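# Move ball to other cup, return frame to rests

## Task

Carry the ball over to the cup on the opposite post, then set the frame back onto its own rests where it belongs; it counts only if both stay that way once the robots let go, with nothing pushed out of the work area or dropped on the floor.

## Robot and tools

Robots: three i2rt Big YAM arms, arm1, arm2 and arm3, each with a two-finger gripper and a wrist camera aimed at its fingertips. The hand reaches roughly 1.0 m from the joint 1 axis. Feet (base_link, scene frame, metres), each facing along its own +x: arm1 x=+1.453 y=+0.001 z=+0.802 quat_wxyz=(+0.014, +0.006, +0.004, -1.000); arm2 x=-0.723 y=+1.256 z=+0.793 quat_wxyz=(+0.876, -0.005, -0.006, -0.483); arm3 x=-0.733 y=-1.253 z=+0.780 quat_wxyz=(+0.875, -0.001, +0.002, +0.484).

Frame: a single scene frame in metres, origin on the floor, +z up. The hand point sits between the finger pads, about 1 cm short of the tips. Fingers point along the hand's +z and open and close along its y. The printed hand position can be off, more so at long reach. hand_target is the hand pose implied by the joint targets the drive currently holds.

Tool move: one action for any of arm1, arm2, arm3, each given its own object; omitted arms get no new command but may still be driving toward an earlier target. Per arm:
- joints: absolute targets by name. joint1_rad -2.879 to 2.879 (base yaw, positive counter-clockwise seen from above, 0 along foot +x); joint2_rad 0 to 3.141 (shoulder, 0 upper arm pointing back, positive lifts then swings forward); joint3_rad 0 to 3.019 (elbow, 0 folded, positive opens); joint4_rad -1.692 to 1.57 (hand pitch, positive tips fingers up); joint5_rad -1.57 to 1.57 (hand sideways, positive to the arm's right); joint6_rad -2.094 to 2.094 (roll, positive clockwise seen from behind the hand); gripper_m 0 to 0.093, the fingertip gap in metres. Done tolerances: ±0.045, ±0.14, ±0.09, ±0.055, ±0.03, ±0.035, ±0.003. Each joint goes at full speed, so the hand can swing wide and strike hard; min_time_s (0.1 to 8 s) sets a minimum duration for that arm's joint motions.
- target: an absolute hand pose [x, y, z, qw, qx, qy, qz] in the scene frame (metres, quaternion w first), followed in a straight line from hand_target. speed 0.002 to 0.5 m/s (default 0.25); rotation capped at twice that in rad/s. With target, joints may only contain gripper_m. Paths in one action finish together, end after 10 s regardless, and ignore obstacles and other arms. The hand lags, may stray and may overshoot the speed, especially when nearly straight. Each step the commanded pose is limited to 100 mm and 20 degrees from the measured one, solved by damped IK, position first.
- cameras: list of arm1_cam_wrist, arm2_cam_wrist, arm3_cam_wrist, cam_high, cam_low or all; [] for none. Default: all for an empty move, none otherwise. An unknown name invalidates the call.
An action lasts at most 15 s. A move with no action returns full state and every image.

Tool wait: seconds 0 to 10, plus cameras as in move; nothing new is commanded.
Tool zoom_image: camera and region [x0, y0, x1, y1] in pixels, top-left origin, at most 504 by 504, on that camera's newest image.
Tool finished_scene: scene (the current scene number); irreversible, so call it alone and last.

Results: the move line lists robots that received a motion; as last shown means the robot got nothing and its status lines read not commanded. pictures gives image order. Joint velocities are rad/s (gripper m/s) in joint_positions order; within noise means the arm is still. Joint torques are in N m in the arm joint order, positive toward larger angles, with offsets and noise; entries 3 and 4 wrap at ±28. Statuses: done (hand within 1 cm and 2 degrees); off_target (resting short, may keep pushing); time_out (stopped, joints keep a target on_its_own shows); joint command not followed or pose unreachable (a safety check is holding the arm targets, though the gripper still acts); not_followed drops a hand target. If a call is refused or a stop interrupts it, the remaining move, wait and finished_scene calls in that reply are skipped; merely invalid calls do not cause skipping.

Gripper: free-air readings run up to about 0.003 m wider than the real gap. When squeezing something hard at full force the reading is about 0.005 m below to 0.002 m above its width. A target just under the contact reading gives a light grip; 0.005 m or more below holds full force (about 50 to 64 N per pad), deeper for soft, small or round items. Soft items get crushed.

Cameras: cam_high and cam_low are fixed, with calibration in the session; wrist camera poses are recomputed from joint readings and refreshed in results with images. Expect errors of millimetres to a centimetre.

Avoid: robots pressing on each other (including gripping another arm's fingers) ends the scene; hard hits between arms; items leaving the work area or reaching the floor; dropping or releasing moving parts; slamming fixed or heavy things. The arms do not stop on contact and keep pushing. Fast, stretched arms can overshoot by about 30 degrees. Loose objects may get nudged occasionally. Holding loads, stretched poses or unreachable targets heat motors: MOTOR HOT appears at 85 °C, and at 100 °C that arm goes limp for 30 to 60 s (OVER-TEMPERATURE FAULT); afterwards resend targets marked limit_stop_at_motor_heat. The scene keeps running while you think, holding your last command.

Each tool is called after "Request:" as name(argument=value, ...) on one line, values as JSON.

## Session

Request:
move()

Request:
zoom_image(camera="cam_low", region=[330, 200, 570, 480])

Request:
zoom_image(camera="cam_high", region=[370, 200, 550, 350])

Scene clock: 0.00 s.
Joint torques (N m): no reading
Motor temperatures (°C): arm1=[30 27 28 24 25 24 24] | arm2=[25 29 27 26 23 21 27] | arm3=[27 27 25 27 23 25 25]
Heat: arm1: hottest joint1_rad 30 °C; arm2: hottest joint2_rad 29 °C; arm3: hottest joint1_rad 27 °C.
Joint velocities: within noise
arm1.joint_positions: joint1_rad=-0.430 joint2_rad=+0.631 joint3_rad=+1.402 joint4_rad=-1.276 joint5_rad=+0.008 joint6_rad=-0.169 gripper_m=+0.09396
arm1.joint_status: not commanded
arm1.hand: x=+1.2197 y=+0.0939 z=+1.3548 quat_wxyz=(+0.151, -0.857, +0.099, +0.482) (m; scene frame)
arm1.hand_target: x=+1.2220 y=+0.0927 z=+1.3682 quat_wxyz=(+0.154, -0.850, +0.098, +0.495) (m; scene frame)
arm1.hand_status: not commanded
arm2.joint_positions: joint1_rad=-0.159 joint2_rad=+0.563 joint3_rad=+1.339 joint4_rad=-1.223 joint5_rad=+0.179 joint6_rad=+0.060 gripper_m=+0.09396
arm2.joint_status: not commanded
arm2.hand: x=-0.6645 y=+1.0393 z=+1.3486 quat_wxyz=(-0.418, -0.522, -0.658, +0.347) (m; scene frame)
arm2.hand_target: x=-0.6659 y=+1.0425 z=+1.3593 quat_wxyz=(-0.427, -0.519, -0.652, +0.351) (m; scene frame)
arm2.hand_status: not commanded
arm3.joint_positions: joint1_rad=+0.085 joint2_rad=+0.628 joint3_rad=+1.434 joint4_rad=-1.415 joint5_rad=+0.195 joint6_rad=+0.111 gripper_m=+0.09396
arm3.joint_status: not commanded
arm3.hand: x=-0.6006 y=-1.0712 z=+1.3224 quat_wxyz=(-0.427, +0.378, -0.800, -0.190) (m; scene frame)
arm3.hand_target: x=-0.6017 y=-1.0733 z=+1.3344 quat_wxyz=(-0.437, +0.374, -0.794, -0.198) (m; scene frame)
arm3.hand_status: not commanded
pictures: arm1_cam_wrist, arm2_cam_wrist, arm3_cam_wrist, cam_high, cam_low
camera_calibration:
arm1_cam_wrist: T_world_to_cam=[[0.30687, 0.93487, 0.17845, -0.70478], [0.80583, -0.15544, -0.57138, -0.15791], [-0.50643, 0.31914, -0.80105, 1.7629]] pos_world=[1.23631, 0.07173, 1.44771]
arm2_cam_wrist: T_world_to_cam=[[-0.97989, -0.19896, 0.01517, -0.46656], [-0.16065, 0.74159, -0.65133, 0.04083], [0.11834, -0.64067, -0.75864, 1.85741]] pos_world=[-0.67042, 1.06689, 1.44278]
arm3_cam_wrist: T_world_to_cam=[[0.76073, -0.64872, 0.02138, -0.2679], [-0.55262, -0.66461, -0.50291, -0.34334], [0.34046, 0.37076, -0.86408, 1.83606]] pos_world=[-0.61104, -1.08271, 1.41955]

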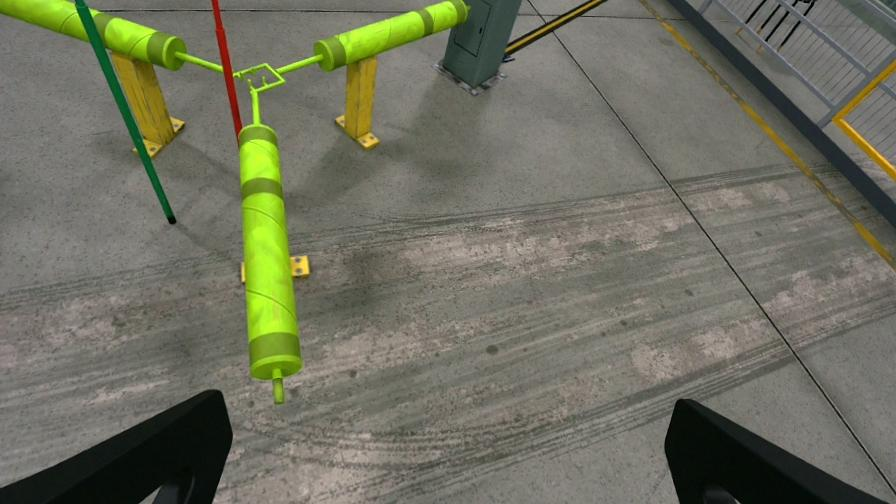

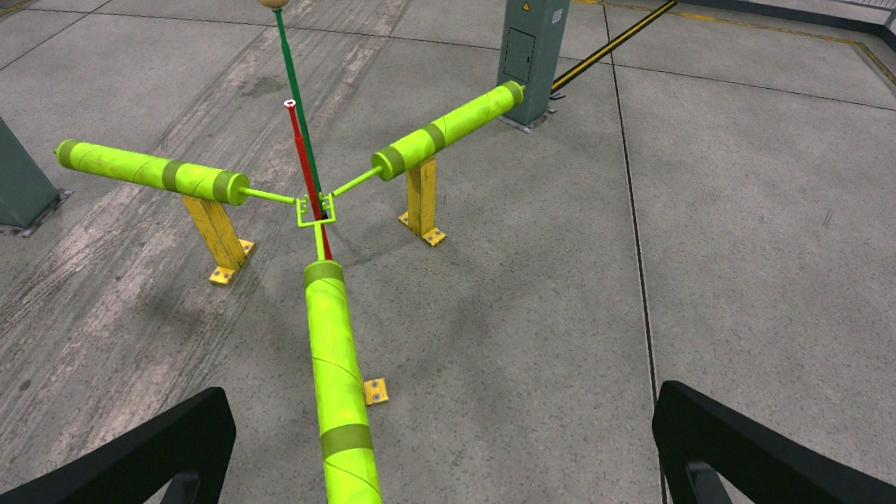

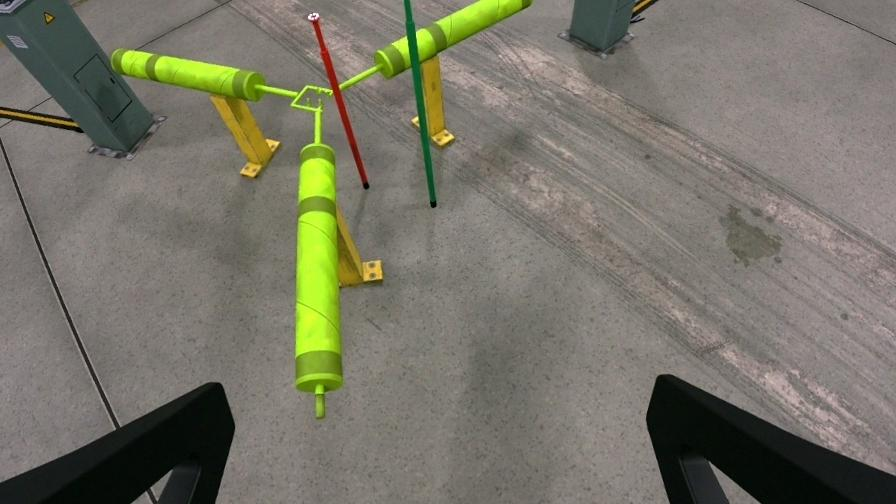

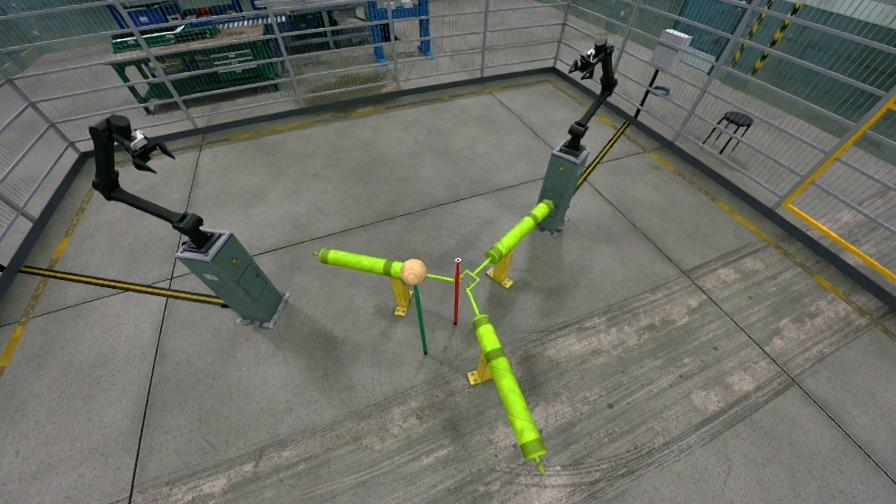

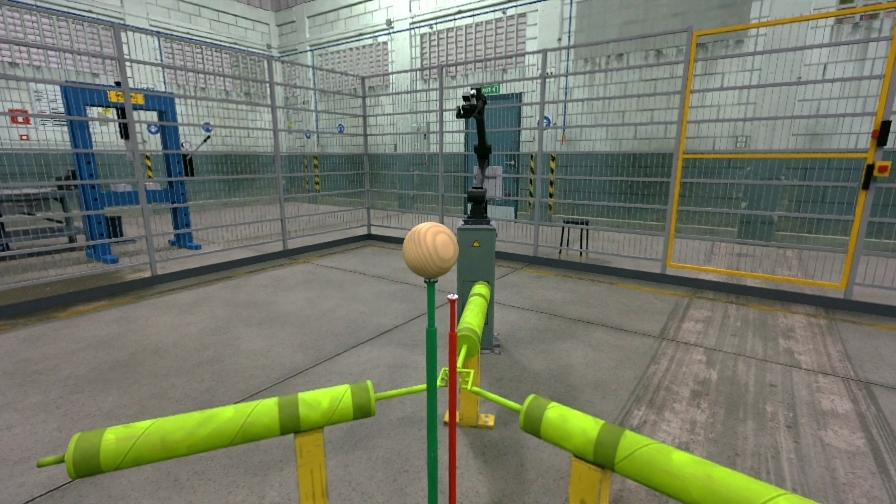

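Scaled by 1.800 from the camera's image (finer frame: 1280x720).

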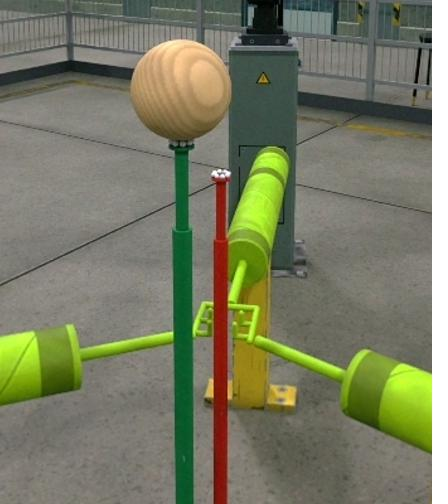

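Scaled by 2.800 from the camera's image (finer frame: 1280x720).

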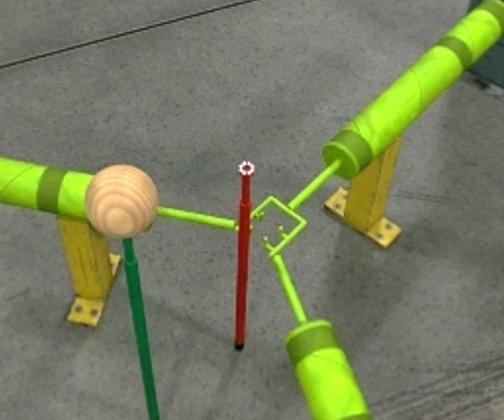

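Request:
move(arm1={"target":[0.870,0.015,0.60,0.00755,-0.9757,0.0341,0.2163],"speed":0.4}, arm2={"target":[-0.57,1.02,0.63,0.1472,0.5219,0.8351,-0.092],"speed":0.4}, arm3={"target":[-0.68,-0.74,0.60,0.1911,-0.4584,0.862,0.1016],"speed":0.4}, cameras=["arm1_cam_wrist","arm2_cam_wrist","arm3_cam_wrist"])

Scene clock: 38.50 s.
Joint torques (N m): arm1=[0.09 -19.08 5.59 0.95 -0.08 0.32] | arm2=[1.38 -8.35 -0.13 1.03 -0.13 -0.06] | arm3=[0.67 -13.1 5.9 1.48 0.2 0.12]
Motor temperatures (°C): arm1=[29 28 34 24 25 24 24] | arm2=[25 29 34 26 23 21 27] | arm3=[27 27 33 27 23 25 24]
Heat: arm1: hottest joint3_rad 34 °C; arm2: hottest joint3_rad 34 °C; arm3: hottest joint3_rad 33 °C.
move: arm1 off_target; arm2 done; arm3 off_target
Joint velocities: within noise
arm1.joint_positions: joint1_rad=-0.057 joint2_rad=+2.291 joint3_rad=+1.107 joint4_rad=+0.021 joint5_rad=+0.017 joint6_rad=+0.038 gripper_m=+0.09396
arm1.joint_status: not commanded
arm1.hand: x=+0.8905 y=+0.0220 z=+0.5845 quat_wxyz=(+0.012, -0.980, +0.033, +0.197)
arm1.hand_target: x=+0.8705 y=+0.0149 z=+0.6004 quat_wxyz=(+0.007, -0.976, +0.034, +0.216)
arm1.hand_status: off_target (0.027 m and 2.3 deg from the pose sent, 0.836 m and 38.1 deg at the start)
arm2.joint_positions: joint1_rad=+0.045 joint2_rad=+1.982 joint3_rad=+0.316 joint4_rad=+0.426 joint5_rad=+0.052 joint6_rad=+0.153 gripper_m=+0.09396
arm2.joint_status: not commanded
arm2.hand: x=-0.5703 y=+1.0187 z=+0.6335 quat_wxyz=(-0.148, -0.525, -0.833, +0.093)
arm2.hand_target: x=-0.5699 y=+1.0200 z=+0.6301 quat_wxyz=(-0.147, -0.522, -0.835, +0.092)
arm2.hand_status: done (0.004 m and 0.4 deg from the pose sent, 0.725 m and 47.6 deg at the start; pose on its path clipped on 11 of 101 steps)
arm3.joint_positions: joint1_rad=+0.526 joint2_rad=+2.161 joint3_rad=+0.929 joint4_rad=+0.004 joint5_rad=+0.233 joint6_rad=+0.513 gripper_m=+0.09396
arm3.joint_status: not commanded
arm3.hand: x=-0.6765 y=-0.7578 z=+0.5955 quat_wxyz=(-0.184, +0.462, -0.863, -0.085)
arm3.hand_target: x=-0.6800 y=-0.7405 z=+0.6004 quat_wxyz=(-0.191, +0.458, -0.862, -0.101)
arm3.hand_status: off_target (0.019 m and 2.2 deg from the pose sent, 0.799 m and 31.2 deg at the start)
arm1_cam_wrist: T_world_to_cam=[[0.05433, 0.99835, 0.01876, -0.08228], [0.99792, -0.05494, 0.0338, -0.87093], [0.03477, 0.01689, -0.99925, 0.64266]] pos_world=[0.85124, 0.02344, 0.67316]
arm2_cam_wrist: T_world_to_cam=[[-0.90789, -0.41913, 0.00839, -0.09786], [-0.41686, 0.90474, 0.08762, -1.1751], [-0.04432, 0.07605, -0.99612, 0.61816]] pos_world=[-0.5513, 0.97513, 0.71954]
arm3_cam_wrist: T_world_to_cam=[[0.82633, -0.56234, 0.03087, 0.11281], [-0.56317, -0.8255, 0.03724, -0.99325], [0.00454, -0.04816, -0.99883, 0.65312]] pos_world=[-0.65555, -0.72503, 0.68587]

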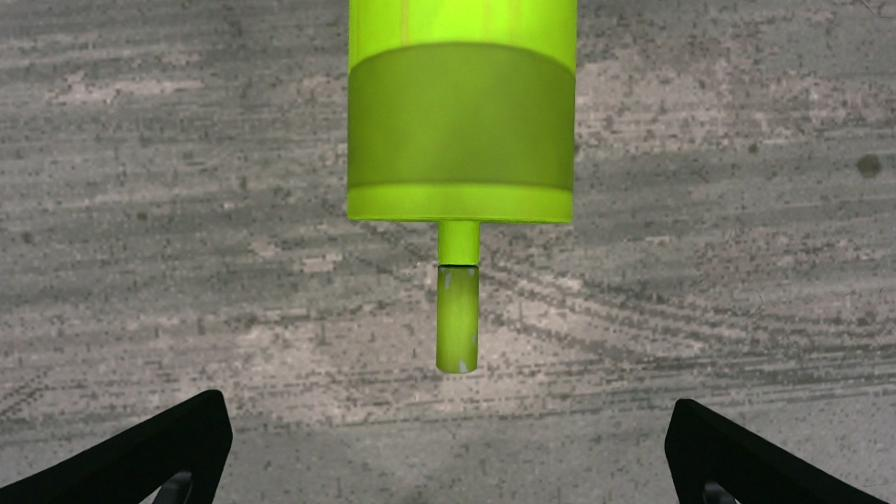

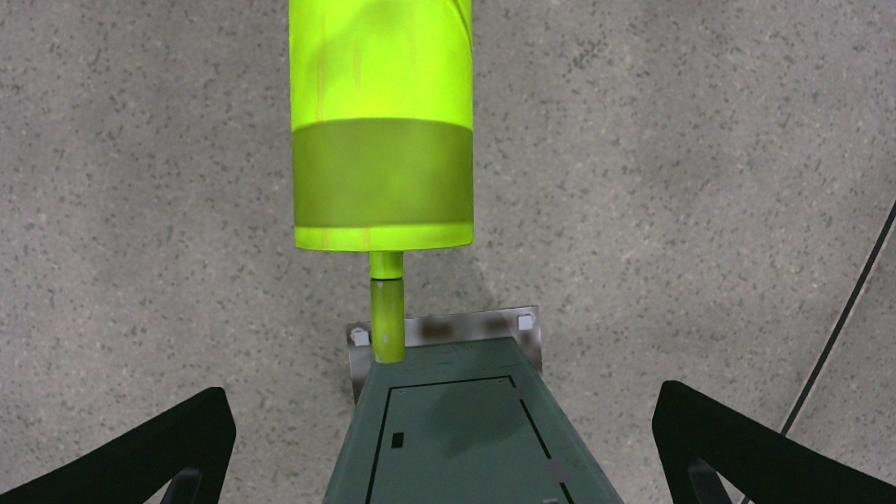

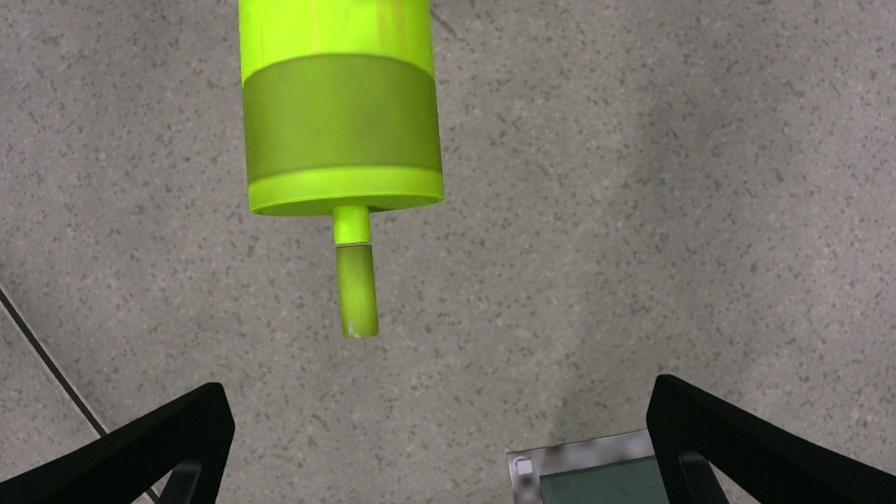

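Request:
move(arm1={"target":[0.876,0.024,0.447,0.0094,-0.9754,0.0426,0.2163],"speed":0.2}, arm2={"target":[-0.548,1.052,0.433,0.1464,0.5291,0.8306,-0.0933],"speed":0.2}, arm3={"target":[-0.710,-0.714,0.436,0.192,-0.4508,0.866,0.0999],"speed":0.2}, cameras=["arm1_cam_wrist","arm2_cam_wrist","arm3_cam_wrist"])

Scene clock: 53.67 s.
Joint torques (N m): arm1=[-1.03 -18.78 3.62 1.7 0 0.32] | arm2=[1.79 -10.81 -3.14 0.98 0.07 0.11] | arm3=[0.56 -14.62 3.89 1.48 0.41 0.11]
Motor temperatures (°C): arm1=[29 30 33 24 25 24 24] | arm2=[25 30 32 26 23 21 26] | arm3=[27 28 32 27 23 25 24]
Heat: arm1: hottest joint3_rad 33 °C; arm2: hottest joint3_rad 32 °C; arm3: hottest joint3_rad 32 °C.
move: arm1 off_target; arm2 done; arm3 done
Joint velocities: within noise
arm1.joint_positions: joint1_rad=-0.057 joint2_rad=+2.658 joint3_rad=+1.290 joint4_rad=+0.207 joint5_rad=+0.017 joint6_rad=+0.042 gripper_m=+0.09396
arm1.joint_status: not commanded
arm1.hand: x=+0.8926 y=+0.0232 z=+0.4402 quat_wxyz=(+0.012, -0.979, +0.035, +0.198)
arm1.hand_target: x=+0.8763 y=+0.0240 z=+0.4474 quat_wxyz=(+0.009, -0.975, +0.043, +0.216)
arm1.hand_status: off_target (0.018 m and 2.3 deg from the pose sent, 0.138 m and 2.5 deg at the start)
arm2.joint_positions: joint1_rad=+0.223 joint2_rad=+2.805 joint3_rad=+0.636 joint4_rad=+0.899 joint5_rad=+0.111 joint6_rad=+0.325 gripper_m=+0.09396
arm2.joint_status: not commanded
arm2.hand: x=-0.5512 y=+1.0529 z=+0.4372 quat_wxyz=(-0.140, -0.526, -0.833, +0.093)
arm2.hand_target: x=-0.5481 y=+1.0521 z=+0.4331 quat_wxyz=(-0.146, -0.529, -0.831, +0.093)
arm2.hand_status: done (0.005 m and 0.9 deg from the pose sent, 0.204 m and 0.6 deg at the start)
arm3.joint_positions: joint1_rad=+0.592 joint2_rad=+2.607 joint3_rad=+1.214 joint4_rad=+0.161 joint5_rad=+0.259 joint6_rad=+0.592 gripper_m=+0.09396
arm3.joint_status: not commanded
arm3.hand: x=-0.7067 y=-0.7228 z=+0.4381 quat_wxyz=(-0.188, +0.455, -0.866, -0.090)
arm3.hand_target: x=-0.7101 y=-0.7141 z=+0.4363 quat_wxyz=(-0.192, +0.451, -0.866, -0.100)
arm3.hand_status: done (0.010 m and 1.3 deg from the pose sent, 0.169 m and 2.4 deg at the start)
arm1_cam_wrist: T_world_to_cam=[[0.05812, 0.99817, 0.01673, -0.08344], [0.99779, -0.05863, 0.03142, -0.8667], [0.03234, 0.01486, -0.99937, 0.50054]] pos_world=[0.85344, 0.02504, 0.52885]
arm2_cam_wrist: T_world_to_cam=[[-0.90951, -0.41541, 0.01517, -0.07229], [-0.41193, 0.90558, 0.10114, -1.18485], [-0.05575, 0.08574, -0.99476, 0.4037]] pos_world=[-0.53131, 1.00834, 0.52252]
arm3_cam_wrist: T_world_to_cam=[[0.81788, -0.57499, 0.02131, 0.15133], [-0.57538, -0.81749, 0.02553, -0.97324], [0.00275, -0.03314, -0.99945, 0.50763]] pos_world=[-0.68514, -0.69177, 0.52897]

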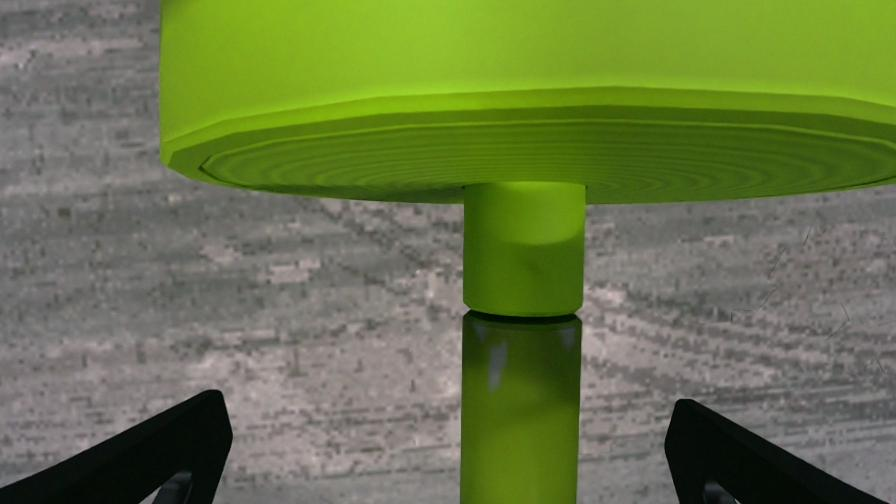

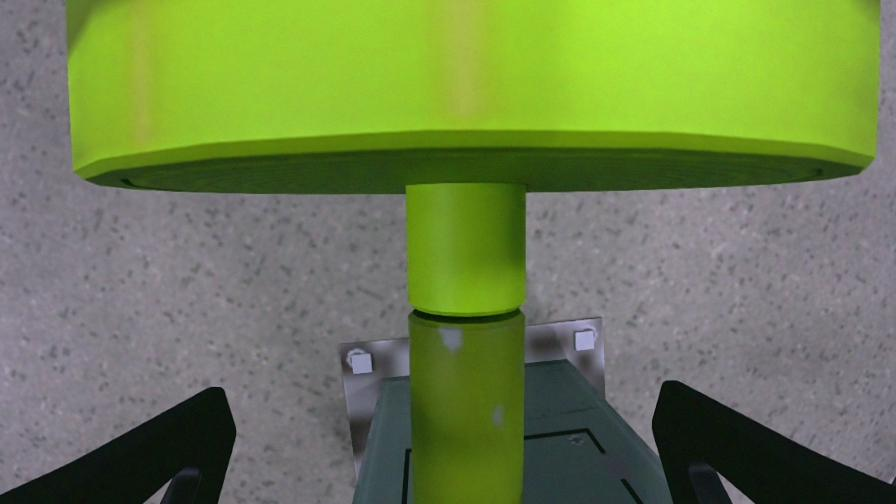

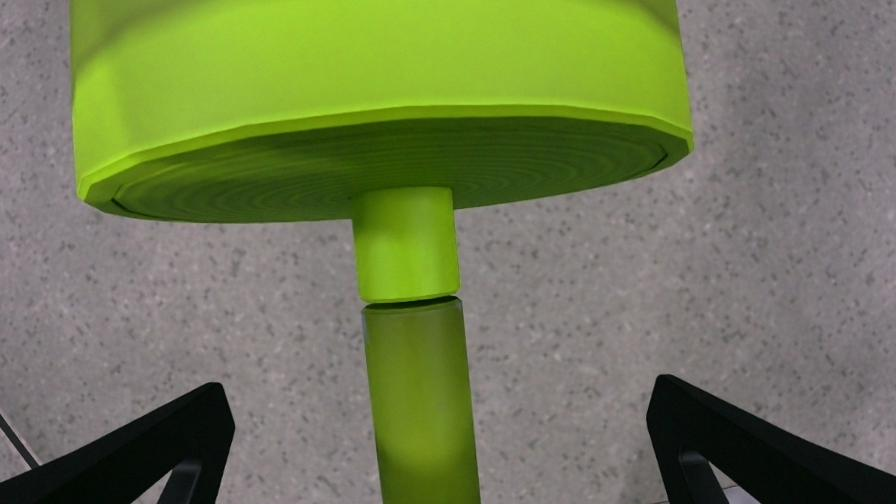

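Request:
move(arm1={"target":[0.876,0.040,0.449,0.0094,-0.9754,0.0426,0.2163],"speed":0.1}, arm3={"target":[-0.713,-0.713,0.429,0.192,-0.4508,0.866,0.0999],"speed":0.1})

Request:
move(arm1={"joints":{"gripper_m":0.008}}, arm2={"joints":{"gripper_m":0.008}}, arm3={"joints":{"gripper_m":0.008}})

Scene clock: 61.67 s.
Joint torques (N m): arm1=[-1.67 -19.14 3.54 1.58 -0.1 0.07] | arm2=[1.73 -10.87 -3.14 0.98 0.07 0.12] | arm3=[0.79 -13.98 3.99 1.55 0.42 0.11]
Motor temperatures (°C): arm1=[29 31 32 24 25 24 24] | arm2=[25 30 31 26 23 21 26] | arm3=[27 28 31 27 23 25 24]
Heat: arm1: hottest joint3_rad 32 °C; arm2: hottest joint3_rad 31 °C; arm3: hottest joint3_rad 31 °C.
move: arm1 off_target; arm3 done
Joint velocities: within noise
arm1.joint_positions: joint1_rad=-0.080 joint2_rad=+2.658 joint3_rad=+1.290 joint4_rad=+0.207 joint5_rad=+0.007 joint6_rad=+0.040 gripper_m=+0.09396
arm1.joint_status: not commanded
arm1.hand: x=+0.8931 y=+0.0343 z=+0.4403 quat_wxyz=(+0.009, -0.979, +0.045, +0.198)
arm1.hand_target: x=+0.8763 y=+0.0400 z=+0.4494 quat_wxyz=(+0.010, -0.975, +0.042, +0.216)
arm1.hand_status: off_target (0.020 m and 2.1 deg from the pose sent, 0.025 m and 2.3 deg at the start)
arm2: as last shown
arm3.joint_positions: joint1_rad=+0.596 joint2_rad=+2.616 joint3_rad=+1.230 joint4_rad=+0.161 joint5_rad=+0.261 joint6_rad=+0.599 gripper_m=+0.09396
arm3.joint_status: not commanded
arm3.hand: x=-0.7086 y=-0.7177 z=+0.4360 quat_wxyz=(-0.189, +0.453, -0.866, -0.093)
arm3.hand_target: x=-0.7131 y=-0.7132 z=+0.4293 quat_wxyz=(-0.192, +0.451, -0.866, -0.100)
arm3.hand_status: done (0.009 m and 0.8 deg from the pose sent, 0.015 m and 1.3 deg at the start)
pictures: none

Scene clock: 62.47 s.
Joint torques (N m): arm1=[-1.73 -19.14 3.52 1.58 0.12 0.18] | arm2=[1.73 -10.87 -3.14 0.95 -0.05 0.12] | arm3=[0.62 -14.1 3.93 1.48 0.45 0.44]
Motor temperatures (°C): arm1=[29 32 32 24 25 24 24] | arm2=[25 30 31 26 23 21 26] | arm3=[27 28 31 27 23 25 24]
Heat: arm1: hottest joint2_rad 32 °C; arm2: hottest joint3_rad 31 °C; arm3: hottest joint3_rad 31 °C.
move: arm1 off_target; arm2 off_target; arm3 off_target
Joint velocities: within noise
arm1.joint_positions: joint1_rad=-0.080 joint2_rad=+2.658 joint3_rad=+1.290 joint4_rad=+0.207 joint5_rad=+0.001 joint6_rad=+0.028 gripper_m=+0.01889
arm1.joint_status: gripper_m off_target (ended at +0.01893, target +0.00800)
arm1.hand: x=+0.8930 y=+0.0333 z=+0.4402 quat_wxyz=(+0.007, -0.979, +0.038, +0.198)
arm1.hand_target: x=+0.8763 y=+0.0400 z=+0.4494 quat_wxyz=(+0.010, -0.975, +0.042, +0.216)
arm1.hand_status: not commanded
arm2.joint_positions: joint1_rad=+0.223 joint2_rad=+2.805 joint3_rad=+0.636 joint4_rad=+0.900 joint5_rad=+0.114 joint6_rad=+0.325 gripper_m=+0.01833
arm2.joint_status: gripper_m off_target (ended at +0.01836, target +0.00800)
arm2.hand: x=-0.5515 y=+1.0524 z=+0.4372 quat_wxyz=(-0.140, -0.527, -0.833, +0.094)
arm2.hand_target: x=-0.5481 y=+1.0521 z=+0.4331 quat_wxyz=(-0.146, -0.529, -0.831, +0.093)
arm2.hand_status: not commanded
arm3.joint_positions: joint1_rad=+0.597 joint2_rad=+2.617 joint3_rad=+1.230 joint4_rad=+0.163 joint5_rad=+0.260 joint6_rad=+0.571 gripper_m=+0.01874
arm3.joint_status: gripper_m off_target (ended at +0.01877, target +0.00800)
arm3.hand: x=-0.7094 y=-0.7168 z=+0.4361 quat_wxyz=(-0.191, +0.465, -0.860, -0.092)
arm3.hand_target: x=-0.7130 y=-0.7131 z=+0.4293 quat_wxyz=(-0.192, +0.451, -0.866, -0.100)
arm3.hand_status: not commanded
pictures: none

Request:
move(arm1={"target":[0.878,0.036,0.865,0.0094,-0.9754,0.0426,0.2163],"speed":0.2}, arm2={"target":[-0.549,1.052,0.855,0.1464,0.5291,0.8306,-0.0933],"speed":0.2}, arm3={"target":[-0.712,-0.713,0.857,0.191,-0.465,0.86,0.092],"speed":0.2})

Request:
move(arm1={"target":[0.993,-0.197,0.865,0.0094,-0.9754,0.0426,0.2163],"speed":0.15}, arm2={"target":[-0.434,0.819,0.86,0.1464,0.5291,0.8306,-0.0933],"speed":0.15}, arm3={"target":[-0.597,-0.946,0.857,0.191,-0.465,0.86,0.092],"speed":0.15}, cameras=["cam_high","cam_low"])

Request:
zoom_image(camera="cam_low", region=[370, 200, 510, 340])

Request:
zoom_image(camera="cam_high", region=[370, 230, 490, 320])

Scene clock: 86.27 s.
Joint torques (N m): arm1=[-1.73 -17.32 10.69 0.27 0.15 0.18] | arm2=[1.2 -4.84 9.48 -0.9 -0.46 0.07] | arm3=[0.44 -14.39 10.33 -0.77 0.52 0.25]
Motor temperatures (°C): arm1=[29 34 31 24 25 24 25] | arm2=[25 30 30 26 23 21 28] | arm3=[27 29 29 27 23 25 26]
Heat: arm1: hottest joint2_rad 34 °C; arm2: hottest joint2_rad 30 °C; arm3: hottest joint2_rad 29 °C.
move: arm1 off_target; arm2 off_target; arm3 off_target
Joint velocities: within noise
arm1.joint_positions: joint1_rad=-0.080 joint2_rad=+1.741 joint3_rad=+1.108 joint4_rad=-0.544 joint5_rad=-0.001 joint6_rad=+0.028 gripper_m=+0.01889
arm1.joint_status: not commanded
arm1.hand: x=+0.8970 y=+0.0291 z=+0.8328 quat_wxyz=(+0.007, -0.981, +0.038, +0.190)
arm1.hand_target: x=+0.8792 y=+0.0359 z=+0.8651 quat_wxyz=(+0.009, -0.975, +0.042, +0.217)
arm1.hand_status: off_target (0.038 m and 3.1 deg from the pose sent, 0.425 m and 2.2 deg at the start)
arm2.joint_positions: joint1_rad=+0.214 joint2_rad=+0.973 joint3_rad=+0.412 joint4_rad=-0.702 joint5_rad=+0.120 joint6_rad=+0.315 gripper_m=+0.01833
arm2.joint_status: not commanded
arm2.hand: x=-0.5544 y=+1.0544 z=+0.8405 quat_wxyz=(-0.141, -0.526, -0.833, +0.099)
arm2.hand_target: x=-0.5489 y=+1.0517 z=+0.8545 quat_wxyz=(-0.147, -0.529, -0.831, +0.093)
arm2.hand_status: off_target (0.016 m and 1.0 deg from the pose sent, 0.418 m and 0.8 deg at the start)
arm3.joint_positions: joint1_rad=+0.600 joint2_rad=+1.699 joint3_rad=+1.113 joint4_rad=-0.646 joint5_rad=+0.258 joint6_rad=+0.558 gripper_m=+0.01871
arm3.joint_status: not commanded
arm3.hand: x=-0.7100 y=-0.7154 z=+0.8355 quat_wxyz=(-0.188, +0.473, -0.856, -0.088)
arm3.hand_target: x=-0.7118 y=-0.7131 z=+0.8566 quat_wxyz=(-0.191, +0.465, -0.860, -0.092)
arm3.hand_status: off_target (0.022 m and 1.2 deg from the pose sent, 0.421 m and 0.1 deg at the start)
pictures: none

Scene clock: 88.63 s.
Joint torques (N m): arm1=[-1.2 -16.32 8.54 0.87 1.06 0.18] | arm2=[2.2 -13.8 10.17 -0.38 -0.55 0.18] | arm3=[-1.55 -6.83 8.84 0.06 0.53 0.09]
Motor temperatures (°C): arm1=[29 34 32 24 25 24 25] | arm2=[25 31 30 26 23 21 28] | arm3=[27 29 29 27 23 25 26]
Heat: arm1: hottest joint2_rad 34 °C; arm2: hottest joint2_rad 31 °C; arm3: hottest joint2_rad 29 °C.
move: arm1 off_target; arm2 off_target; arm3 off_target
Joint velocities: within noise
arm1.joint_positions: joint1_rad=+0.462 joint2_rad=+1.615 joint3_rad=+0.951 joint4_rad=-0.587 joint5_rad=+0.205 joint6_rad=+0.532 gripper_m=+0.01889
arm1.joint_status: not commanded
arm1.hand: x=+1.0084 y=-0.1958 z=+0.8331 quat_wxyz=(+0.016, -0.982, +0.036, +0.182)
arm1.hand_target: x=+0.9937 y=-0.1968 z=+0.8646 quat_wxyz=(+0.009, -0.975, +0.043, +0.216)
arm1.hand_status: off_target (0.035 m and 4.1 deg from the pose sent, 0.248 m and 3.1 deg at the start)
arm2.joint_positions: joint1_rad=+0.027 joint2_rad=+1.652 joint3_rad=+1.040 joint4_rad=-0.639 joint5_rad=+0.066 joint6_rad=+0.138 gripper_m=+0.01833
arm2.joint_status: not commanded
arm2.hand: x=-0.4493 y=+0.8260 z=+0.8492 quat_wxyz=(-0.138, -0.527, -0.832, +0.099)
arm2.hand_target: x=-0.4343 y=+0.8195 z=+0.8603 quat_wxyz=(-0.147, -0.529, -0.831, +0.093)
arm2.hand_status: off_target (0.020 m and 1.2 deg from the pose sent, 0.265 m and 1.0 deg at the start)
arm3.joint_positions: joint1_rad=+0.219 joint2_rad=+1.117 joint3_rad=+0.554 joint4_rad=-0.596 joint5_rad=+0.103 joint6_rad=+0.191 gripper_m=+0.01857
arm3.joint_status: not commanded
arm3.hand: x=-0.6026 y=-0.9398 z=+0.8485 quat_wxyz=(-0.186, +0.477, -0.854, -0.094)
arm3.hand_target: x=-0.5971 y=-0.9457 z=+0.8565 quat_wxyz=(-0.191, +0.465, -0.860, -0.092)
arm3.hand_status: off_target (0.012 m and 1.6 deg from the pose sent, 0.258 m and 1.1 deg at the start)

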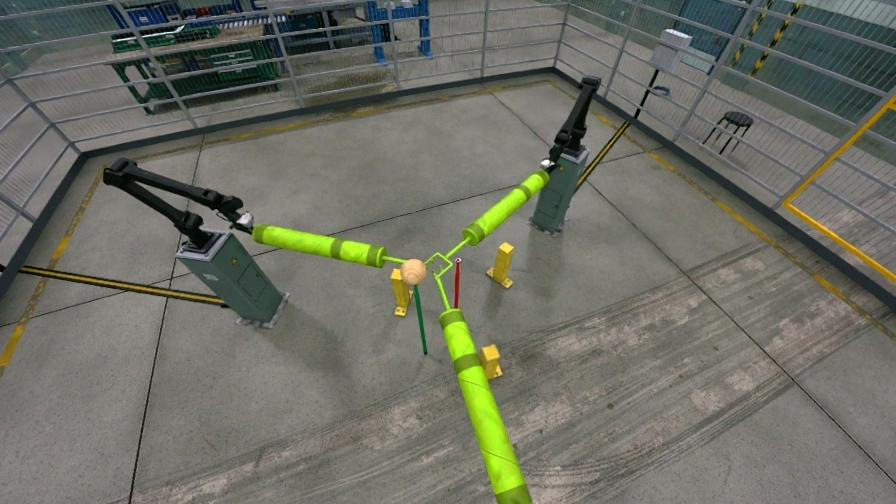

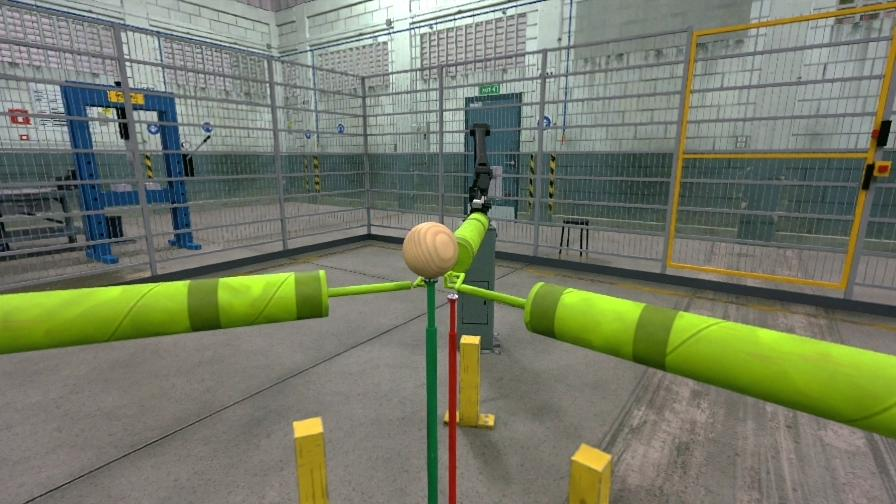

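Scaled by 3.600 from the camera's image (finer frame: 1280x720).

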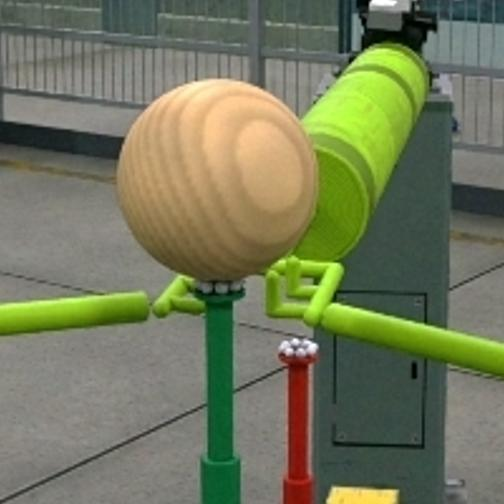

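Scaled by 4.200 from the camera's image (finer frame: 1280x720).

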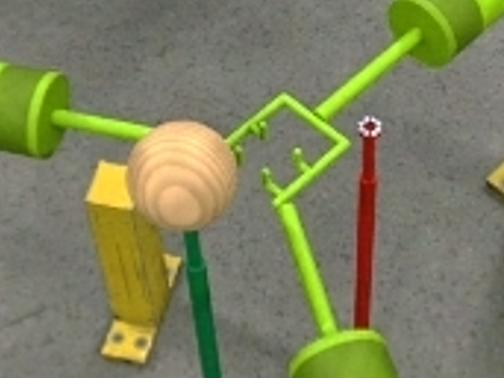

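Request:
move(arm1={"target":[1.039,-0.253,0.865,0.0094,-0.9754,0.0426,0.2163],"speed":0.12}, arm2={"target":[-0.388,0.763,0.853,0.1464,0.5291,0.8306,-0.0933],"speed":0.12}, arm3={"target":[-0.551,-1.002,0.848,0.191,-0.465,0.86,0.092],"speed":0.12}, cameras=["cam_high","cam_low"])

Request:
zoom_image(camera="cam_low", region=[370, 200, 510, 340])

Request:
zoom_image(camera="cam_high", region=[370, 230, 490, 320])

Scene clock: 113.33 s.
Joint torques (N m): arm1=[-0.97 -16.09 8.24 0.77 1.21 0.2] | arm2=[3.31 -16.67 10.77 -0.39 -0.31 0.29] | arm3=[-1.9 -5.54 9.26 0.44 0.59 0.1]
Motor temperatures (°C): arm1=[29 34 35 24 27 24 26] | arm2=[25 33 34 26 23 22 29] | arm3=[27 29 33 27 23 25 26]
Heat: arm1: hottest joint3_rad 35 °C; arm2: hottest joint3_rad 34 °C; arm3: hottest joint3_rad 33 °C.
move: arm1 off_target; arm2 off_target; arm3 off_target
Joint velocities: within noise
arm1.joint_positions: joint1_rad=+0.628 joint2_rad=+1.602 joint3_rad=+0.939 joint4_rad=-0.628 joint5_rad=+0.262 joint6_rad=+0.691 gripper_m=+0.01889
arm1.joint_status: not commanded
arm1.hand: x=+1.0526 y=-0.2499 z=+0.8342 quat_wxyz=(+0.020, -0.982, +0.034, +0.183)
arm1.hand_target: x=+1.0396 y=-0.2527 z=+0.8645 quat_wxyz=(+0.009, -0.975, +0.043, +0.216)
arm1.hand_status: off_target (0.034 m and 4.1 deg from the pose sent, 0.072 m and 4.1 deg at the start)
arm2.joint_positions: joint1_rad=+0.027 joint2_rad=+1.821 joint3_rad=+1.254 joint4_rad=-0.685 joint5_rad=+0.063 joint6_rad=+0.138 gripper_m=+0.01833
arm2.joint_status: not commanded
arm2.hand: x=-0.4098 y=+0.7678 z=+0.8421 quat_wxyz=(-0.138, -0.527, -0.833, +0.098)
arm2.hand_target: x=-0.3885 y=+0.7638 z=+0.8532 quat_wxyz=(-0.147, -0.529, -0.831, +0.093)
arm2.hand_status: off_target (0.025 m and 1.2 deg from the pose sent, 0.088 m and 1.2 deg at the start)
arm3.joint_positions: joint1_rad=-0.044 joint2_rad=+1.033 joint3_rad=+0.470 joint4_rad=-0.596 joint5_rad=-0.011 joint6_rad=-0.053 gripper_m=+0.01854
arm3.joint_status: not commanded
arm3.hand: x=-0.5591 y=-0.9979 z=+0.8379 quat_wxyz=(-0.180, +0.479, -0.854, -0.095)
arm3.hand_target: x=-0.5512 y=-1.0018 z=+0.8475 quat_wxyz=(-0.191, +0.465, -0.860, -0.092)
arm3.hand_status: off_target (0.014 m and 2.2 deg from the pose sent, 0.081 m and 1.6 deg at the start)

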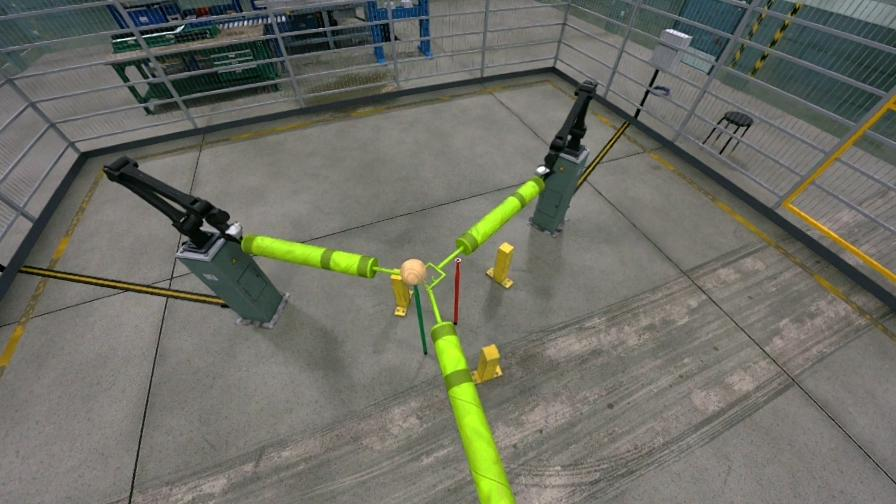

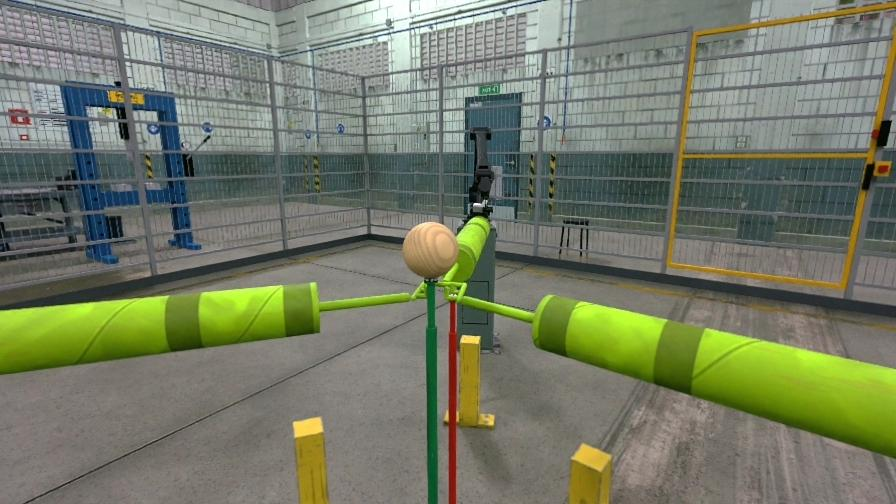

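Scaled by 3.600 from the camera's image (finer frame: 1280x720).

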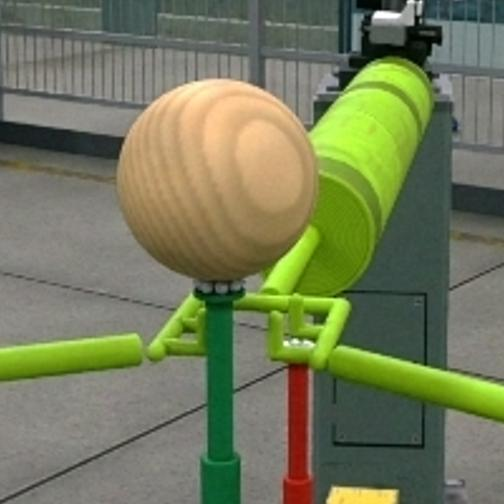

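Scaled by 4.200 from the camera's image (finer frame: 1280x720).

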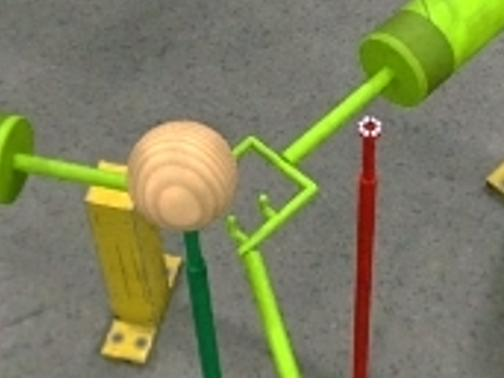

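Request:
move(arm1={"target":[1.065,-0.309,0.865,0.0094,-0.9754,0.0426,0.2163],"speed":0.12}, arm2={"target":[-0.362,0.707,0.853,0.1464,0.5291,0.8306,-0.0933],"speed":0.12}, arm3={"target":[-0.525,-1.058,0.848,0.191,-0.465,0.86,0.092],"speed":0.12}, cameras=["cam_high","cam_low"])

Request:
zoom_image(camera="cam_low", region=[370, 200, 510, 340])

Request:
zoom_image(camera="cam_high", region=[370, 230, 490, 320])

Scene clock: 122.20 s.
Joint torques (N m): arm1=[-1.08 -13.74 10.91 0.09 1.16 0.22] | arm2=[2.55 -19.14 11.49 -0.29 -0.34 0.23] | arm3=[-1.96 -4.54 9.1 0.05 0.42 0.17]
Motor temperatures (°C): arm1=[29 34 35 24 28 24 26] | arm2=[25 33 36 26 23 22 29] | arm3=[27 29 34 27 23 25 26]
Heat: arm1: hottest joint3_rad 35 °C; arm2: hottest joint3_rad 36 °C; arm3: hottest joint3_rad 34 °C.
move: arm1 off_target; arm2 off_target; arm3 off_target
Joint velocities: within noise
arm1.joint_positions: joint1_rad=+0.765 joint2_rad=+1.612 joint3_rad=+0.965 joint4_rad=-0.669 joint5_rad=+0.308 joint6_rad=+0.824 gripper_m=+0.01889
arm1.joint_status: not commanded
arm1.hand: x=+1.0845 y=-0.2975 z=+0.8383 quat_wxyz=(+0.019, -0.981, +0.034, +0.191)
arm1.hand_target: x=+1.0659 y=-0.3082 z=+0.8653 quat_wxyz=(+0.009, -0.975, +0.043, +0.216)
arm1.hand_status: off_target (0.035 m and 3.3 deg from the pose sent, 0.068 m and 4.1 deg at the start)
arm2.joint_positions: joint1_rad=+0.017 joint2_rad=+1.962 joint3_rad=+1.463 joint4_rad=-0.763 joint5_rad=+0.058 joint6_rad=+0.127 gripper_m=+0.01833
arm2.joint_status: not commanded
arm2.hand: x=-0.3822 y=+0.7159 z=+0.8390 quat_wxyz=(-0.134, -0.527, -0.834, +0.095)
arm2.hand_target: x=-0.3626 y=+0.7080 z=+0.8533 quat_wxyz=(-0.147, -0.529, -0.831, +0.093)
arm2.hand_status: off_target (0.026 m and 1.5 deg from the pose sent, 0.078 m and 1.1 deg at the start)
arm3.joint_positions: joint1_rad=-0.298 joint2_rad=+0.946 joint3_rad=+0.432 joint4_rad=-0.639 joint5_rad=-0.115 joint6_rad=-0.291 gripper_m=+0.01850
arm3.joint_status: not commanded
arm3.hand: x=-0.5279 y=-1.0496 z=+0.8423 quat_wxyz=(-0.189, +0.481, -0.851, -0.098)
arm3.hand_target: x=-0.5250 y=-1.0576 z=+0.8475 quat_wxyz=(-0.191, +0.465, -0.860, -0.092)
arm3.hand_status: off_target (0.011 m and 2.2 deg from the pose sent, 0.070 m and 2.2 deg at the start)

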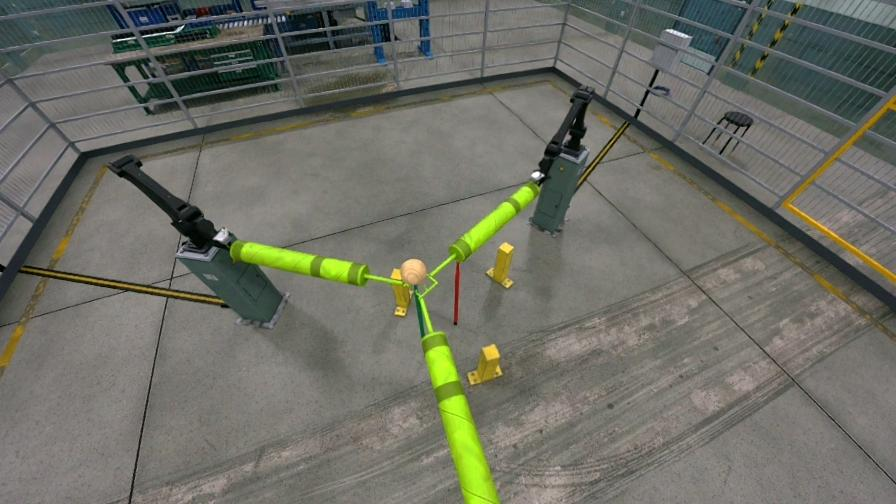

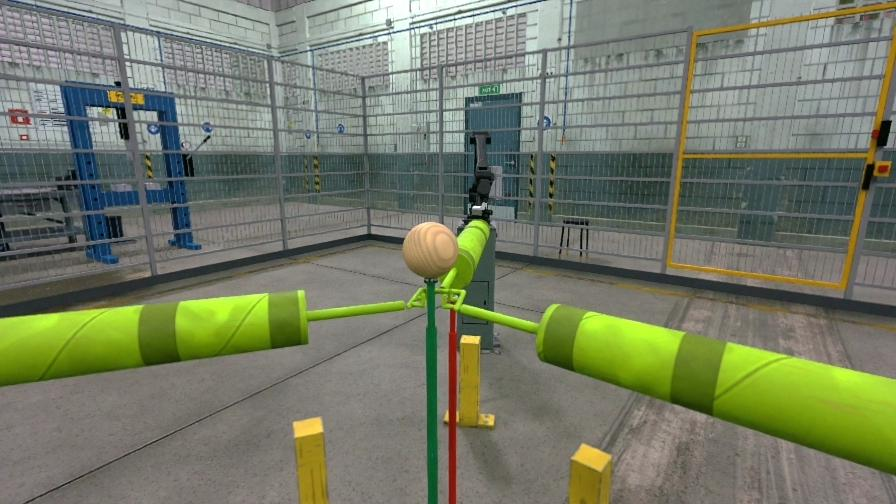

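Scaled by 3.600 from the camera's image (finer frame: 1280x720).

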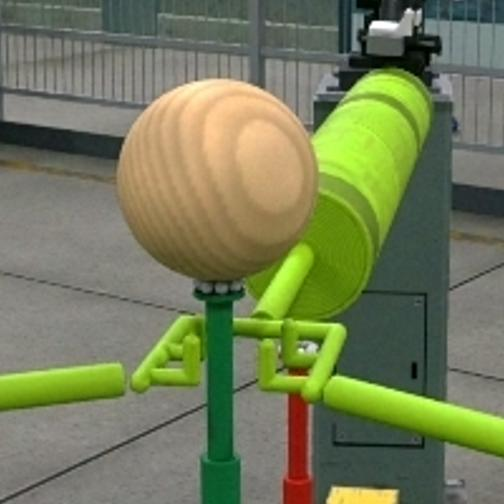

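Scaled by 4.200 from the camera's image (finer frame: 1280x720).

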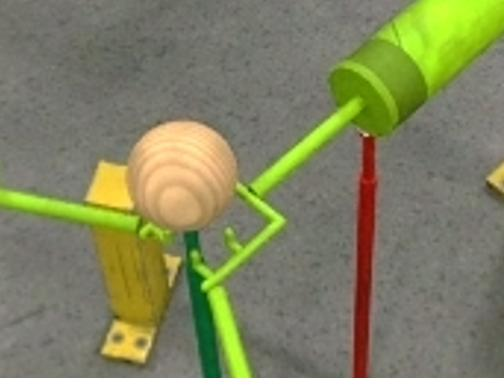

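Request:
move(arm1={"target":[1.048,-0.319,0.865,0.0094,-0.9754,0.0426,0.2163],"speed":0.1}, arm2={"target":[-0.378,0.698,0.853,0.1464,0.5291,0.8306,-0.0933],"speed":0.1}, arm3={"target":[-0.541,-1.067,0.848,0.191,-0.465,0.86,0.092],"speed":0.1}, cameras=["cam_high","cam_low"])

Request:
zoom_image(camera="cam_low", region=[370, 200, 510, 340])

Request:
zoom_image(camera="cam_high", region=[370, 230, 490, 320])

Scene clock: 146.90 s.
Joint torques (N m): arm1=[-1.96 -14.56 11.03 0.12 0.96 0.12] | arm2=[2.61 -19.43 10.86 -0.2 -0.41 0.23] | arm3=[-0.62 -3.66 9.35 0.1 0.68 0.32]
Motor temperatures (°C): arm1=[29 34 37 24 29 24 26] | arm2=[25 34 46 26 23 22 29] | arm3=[27 28 34 27 23 25 27]
Heat: arm1: hottest joint3_rad 37 °C; arm2: hottest joint3_rad 46 °C; arm3: hottest joint3_rad 34 °C.
move: arm1 off_target; arm2 off_target; arm3 off_target
Joint velocities: within noise
arm1.joint_positions: joint1_rad=+0.765 joint2_rad=+1.657 joint3_rad=+1.019 joint4_rad=-0.679 joint5_rad=+0.311 joint6_rad=+0.824 gripper_m=+0.01889
arm1.joint_status: not commanded
arm1.hand: x=+1.0709 y=-0.3107 z=+0.8372 quat_wxyz=(+0.020, -0.981, +0.034, +0.192)
arm1.hand_target: x=+1.0491 y=-0.3180 z=+0.8654 quat_wxyz=(+0.009, -0.975, +0.043, +0.217)
arm1.hand_status: off_target (0.037 m and 3.2 deg from the pose sent, 0.050 m and 3.3 deg at the start)
arm2.joint_positions: joint1_rad=-0.013 joint2_rad=+1.962 joint3_rad=+1.469 joint4_rad=-0.763 joint5_rad=+0.050 joint6_rad=+0.098 gripper_m=+0.01833
arm2.joint_status: not commanded
arm2.hand: x=-0.3961 y=+0.7044 z=+0.8415 quat_wxyz=(-0.136, -0.527, -0.834, +0.097)
arm2.hand_target: x=-0.3785 y=+0.6987 z=+0.8532 quat_wxyz=(-0.147, -0.529, -0.831, +0.093)
arm2.hand_status: off_target (0.022 m and 1.4 deg from the pose sent, 0.023 m and 1.5 deg at the start)
arm3.joint_positions: joint1_rad=-0.298 joint2_rad=+0.868 joint3_rad=+0.397 joint4_rad=-0.680 joint5_rad=-0.115 joint6_rad=-0.291 gripper_m=+0.01850
arm3.joint_status: not commanded
arm3.hand: x=-0.5419 y=-1.0616 z=+0.8430 quat_wxyz=(-0.190, +0.481, -0.850, -0.098)
arm3.hand_target: x=-0.5410 y=-1.0668 z=+0.8476 quat_wxyz=(-0.191, +0.465, -0.860, -0.092)
arm3.hand_status: off_target (0.007 m and 2.2 deg from the pose sent, 0.023 m and 2.2 deg at the start)

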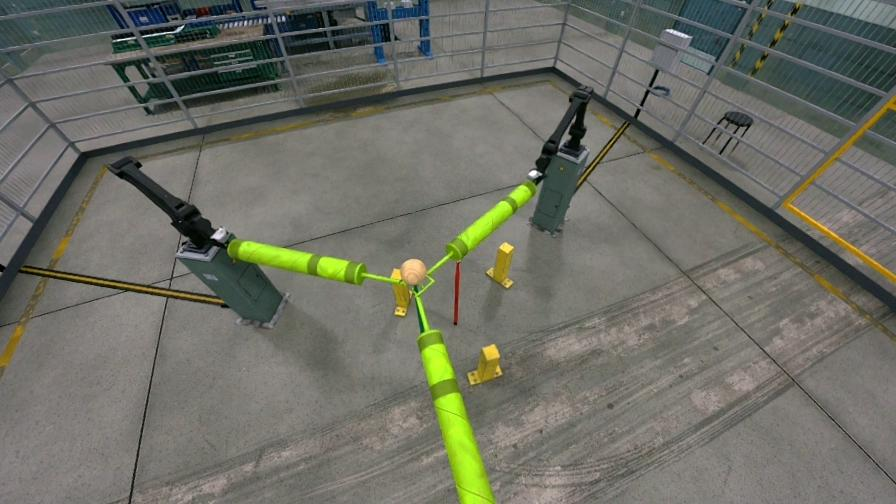

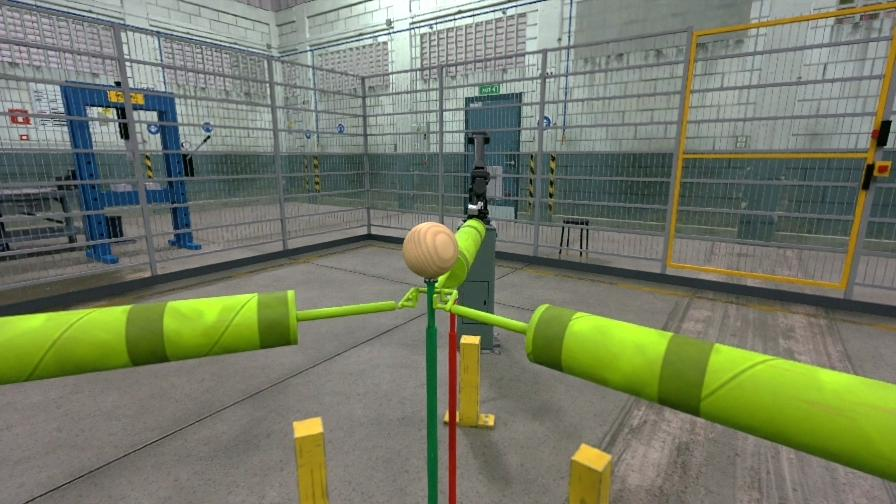

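Scaled by 3.600 from the camera's image (finer frame: 1280x720).

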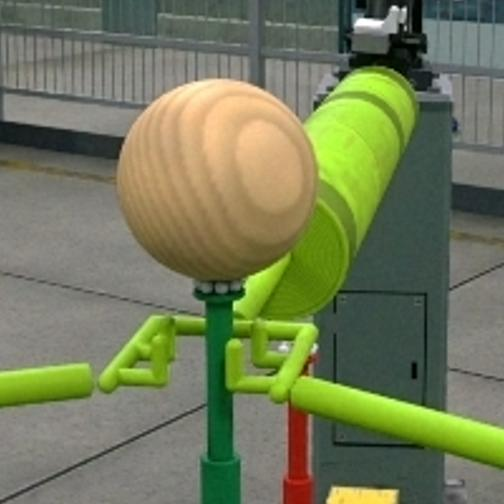

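Scaled by 4.200 from the camera's image (finer frame: 1280x720).

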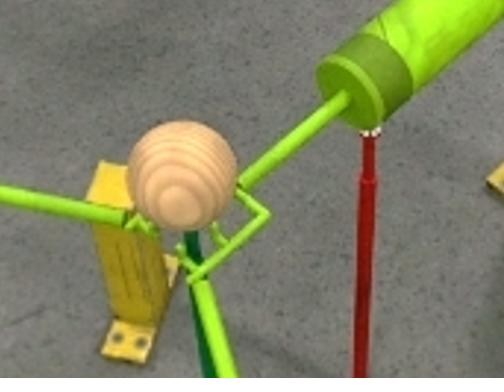

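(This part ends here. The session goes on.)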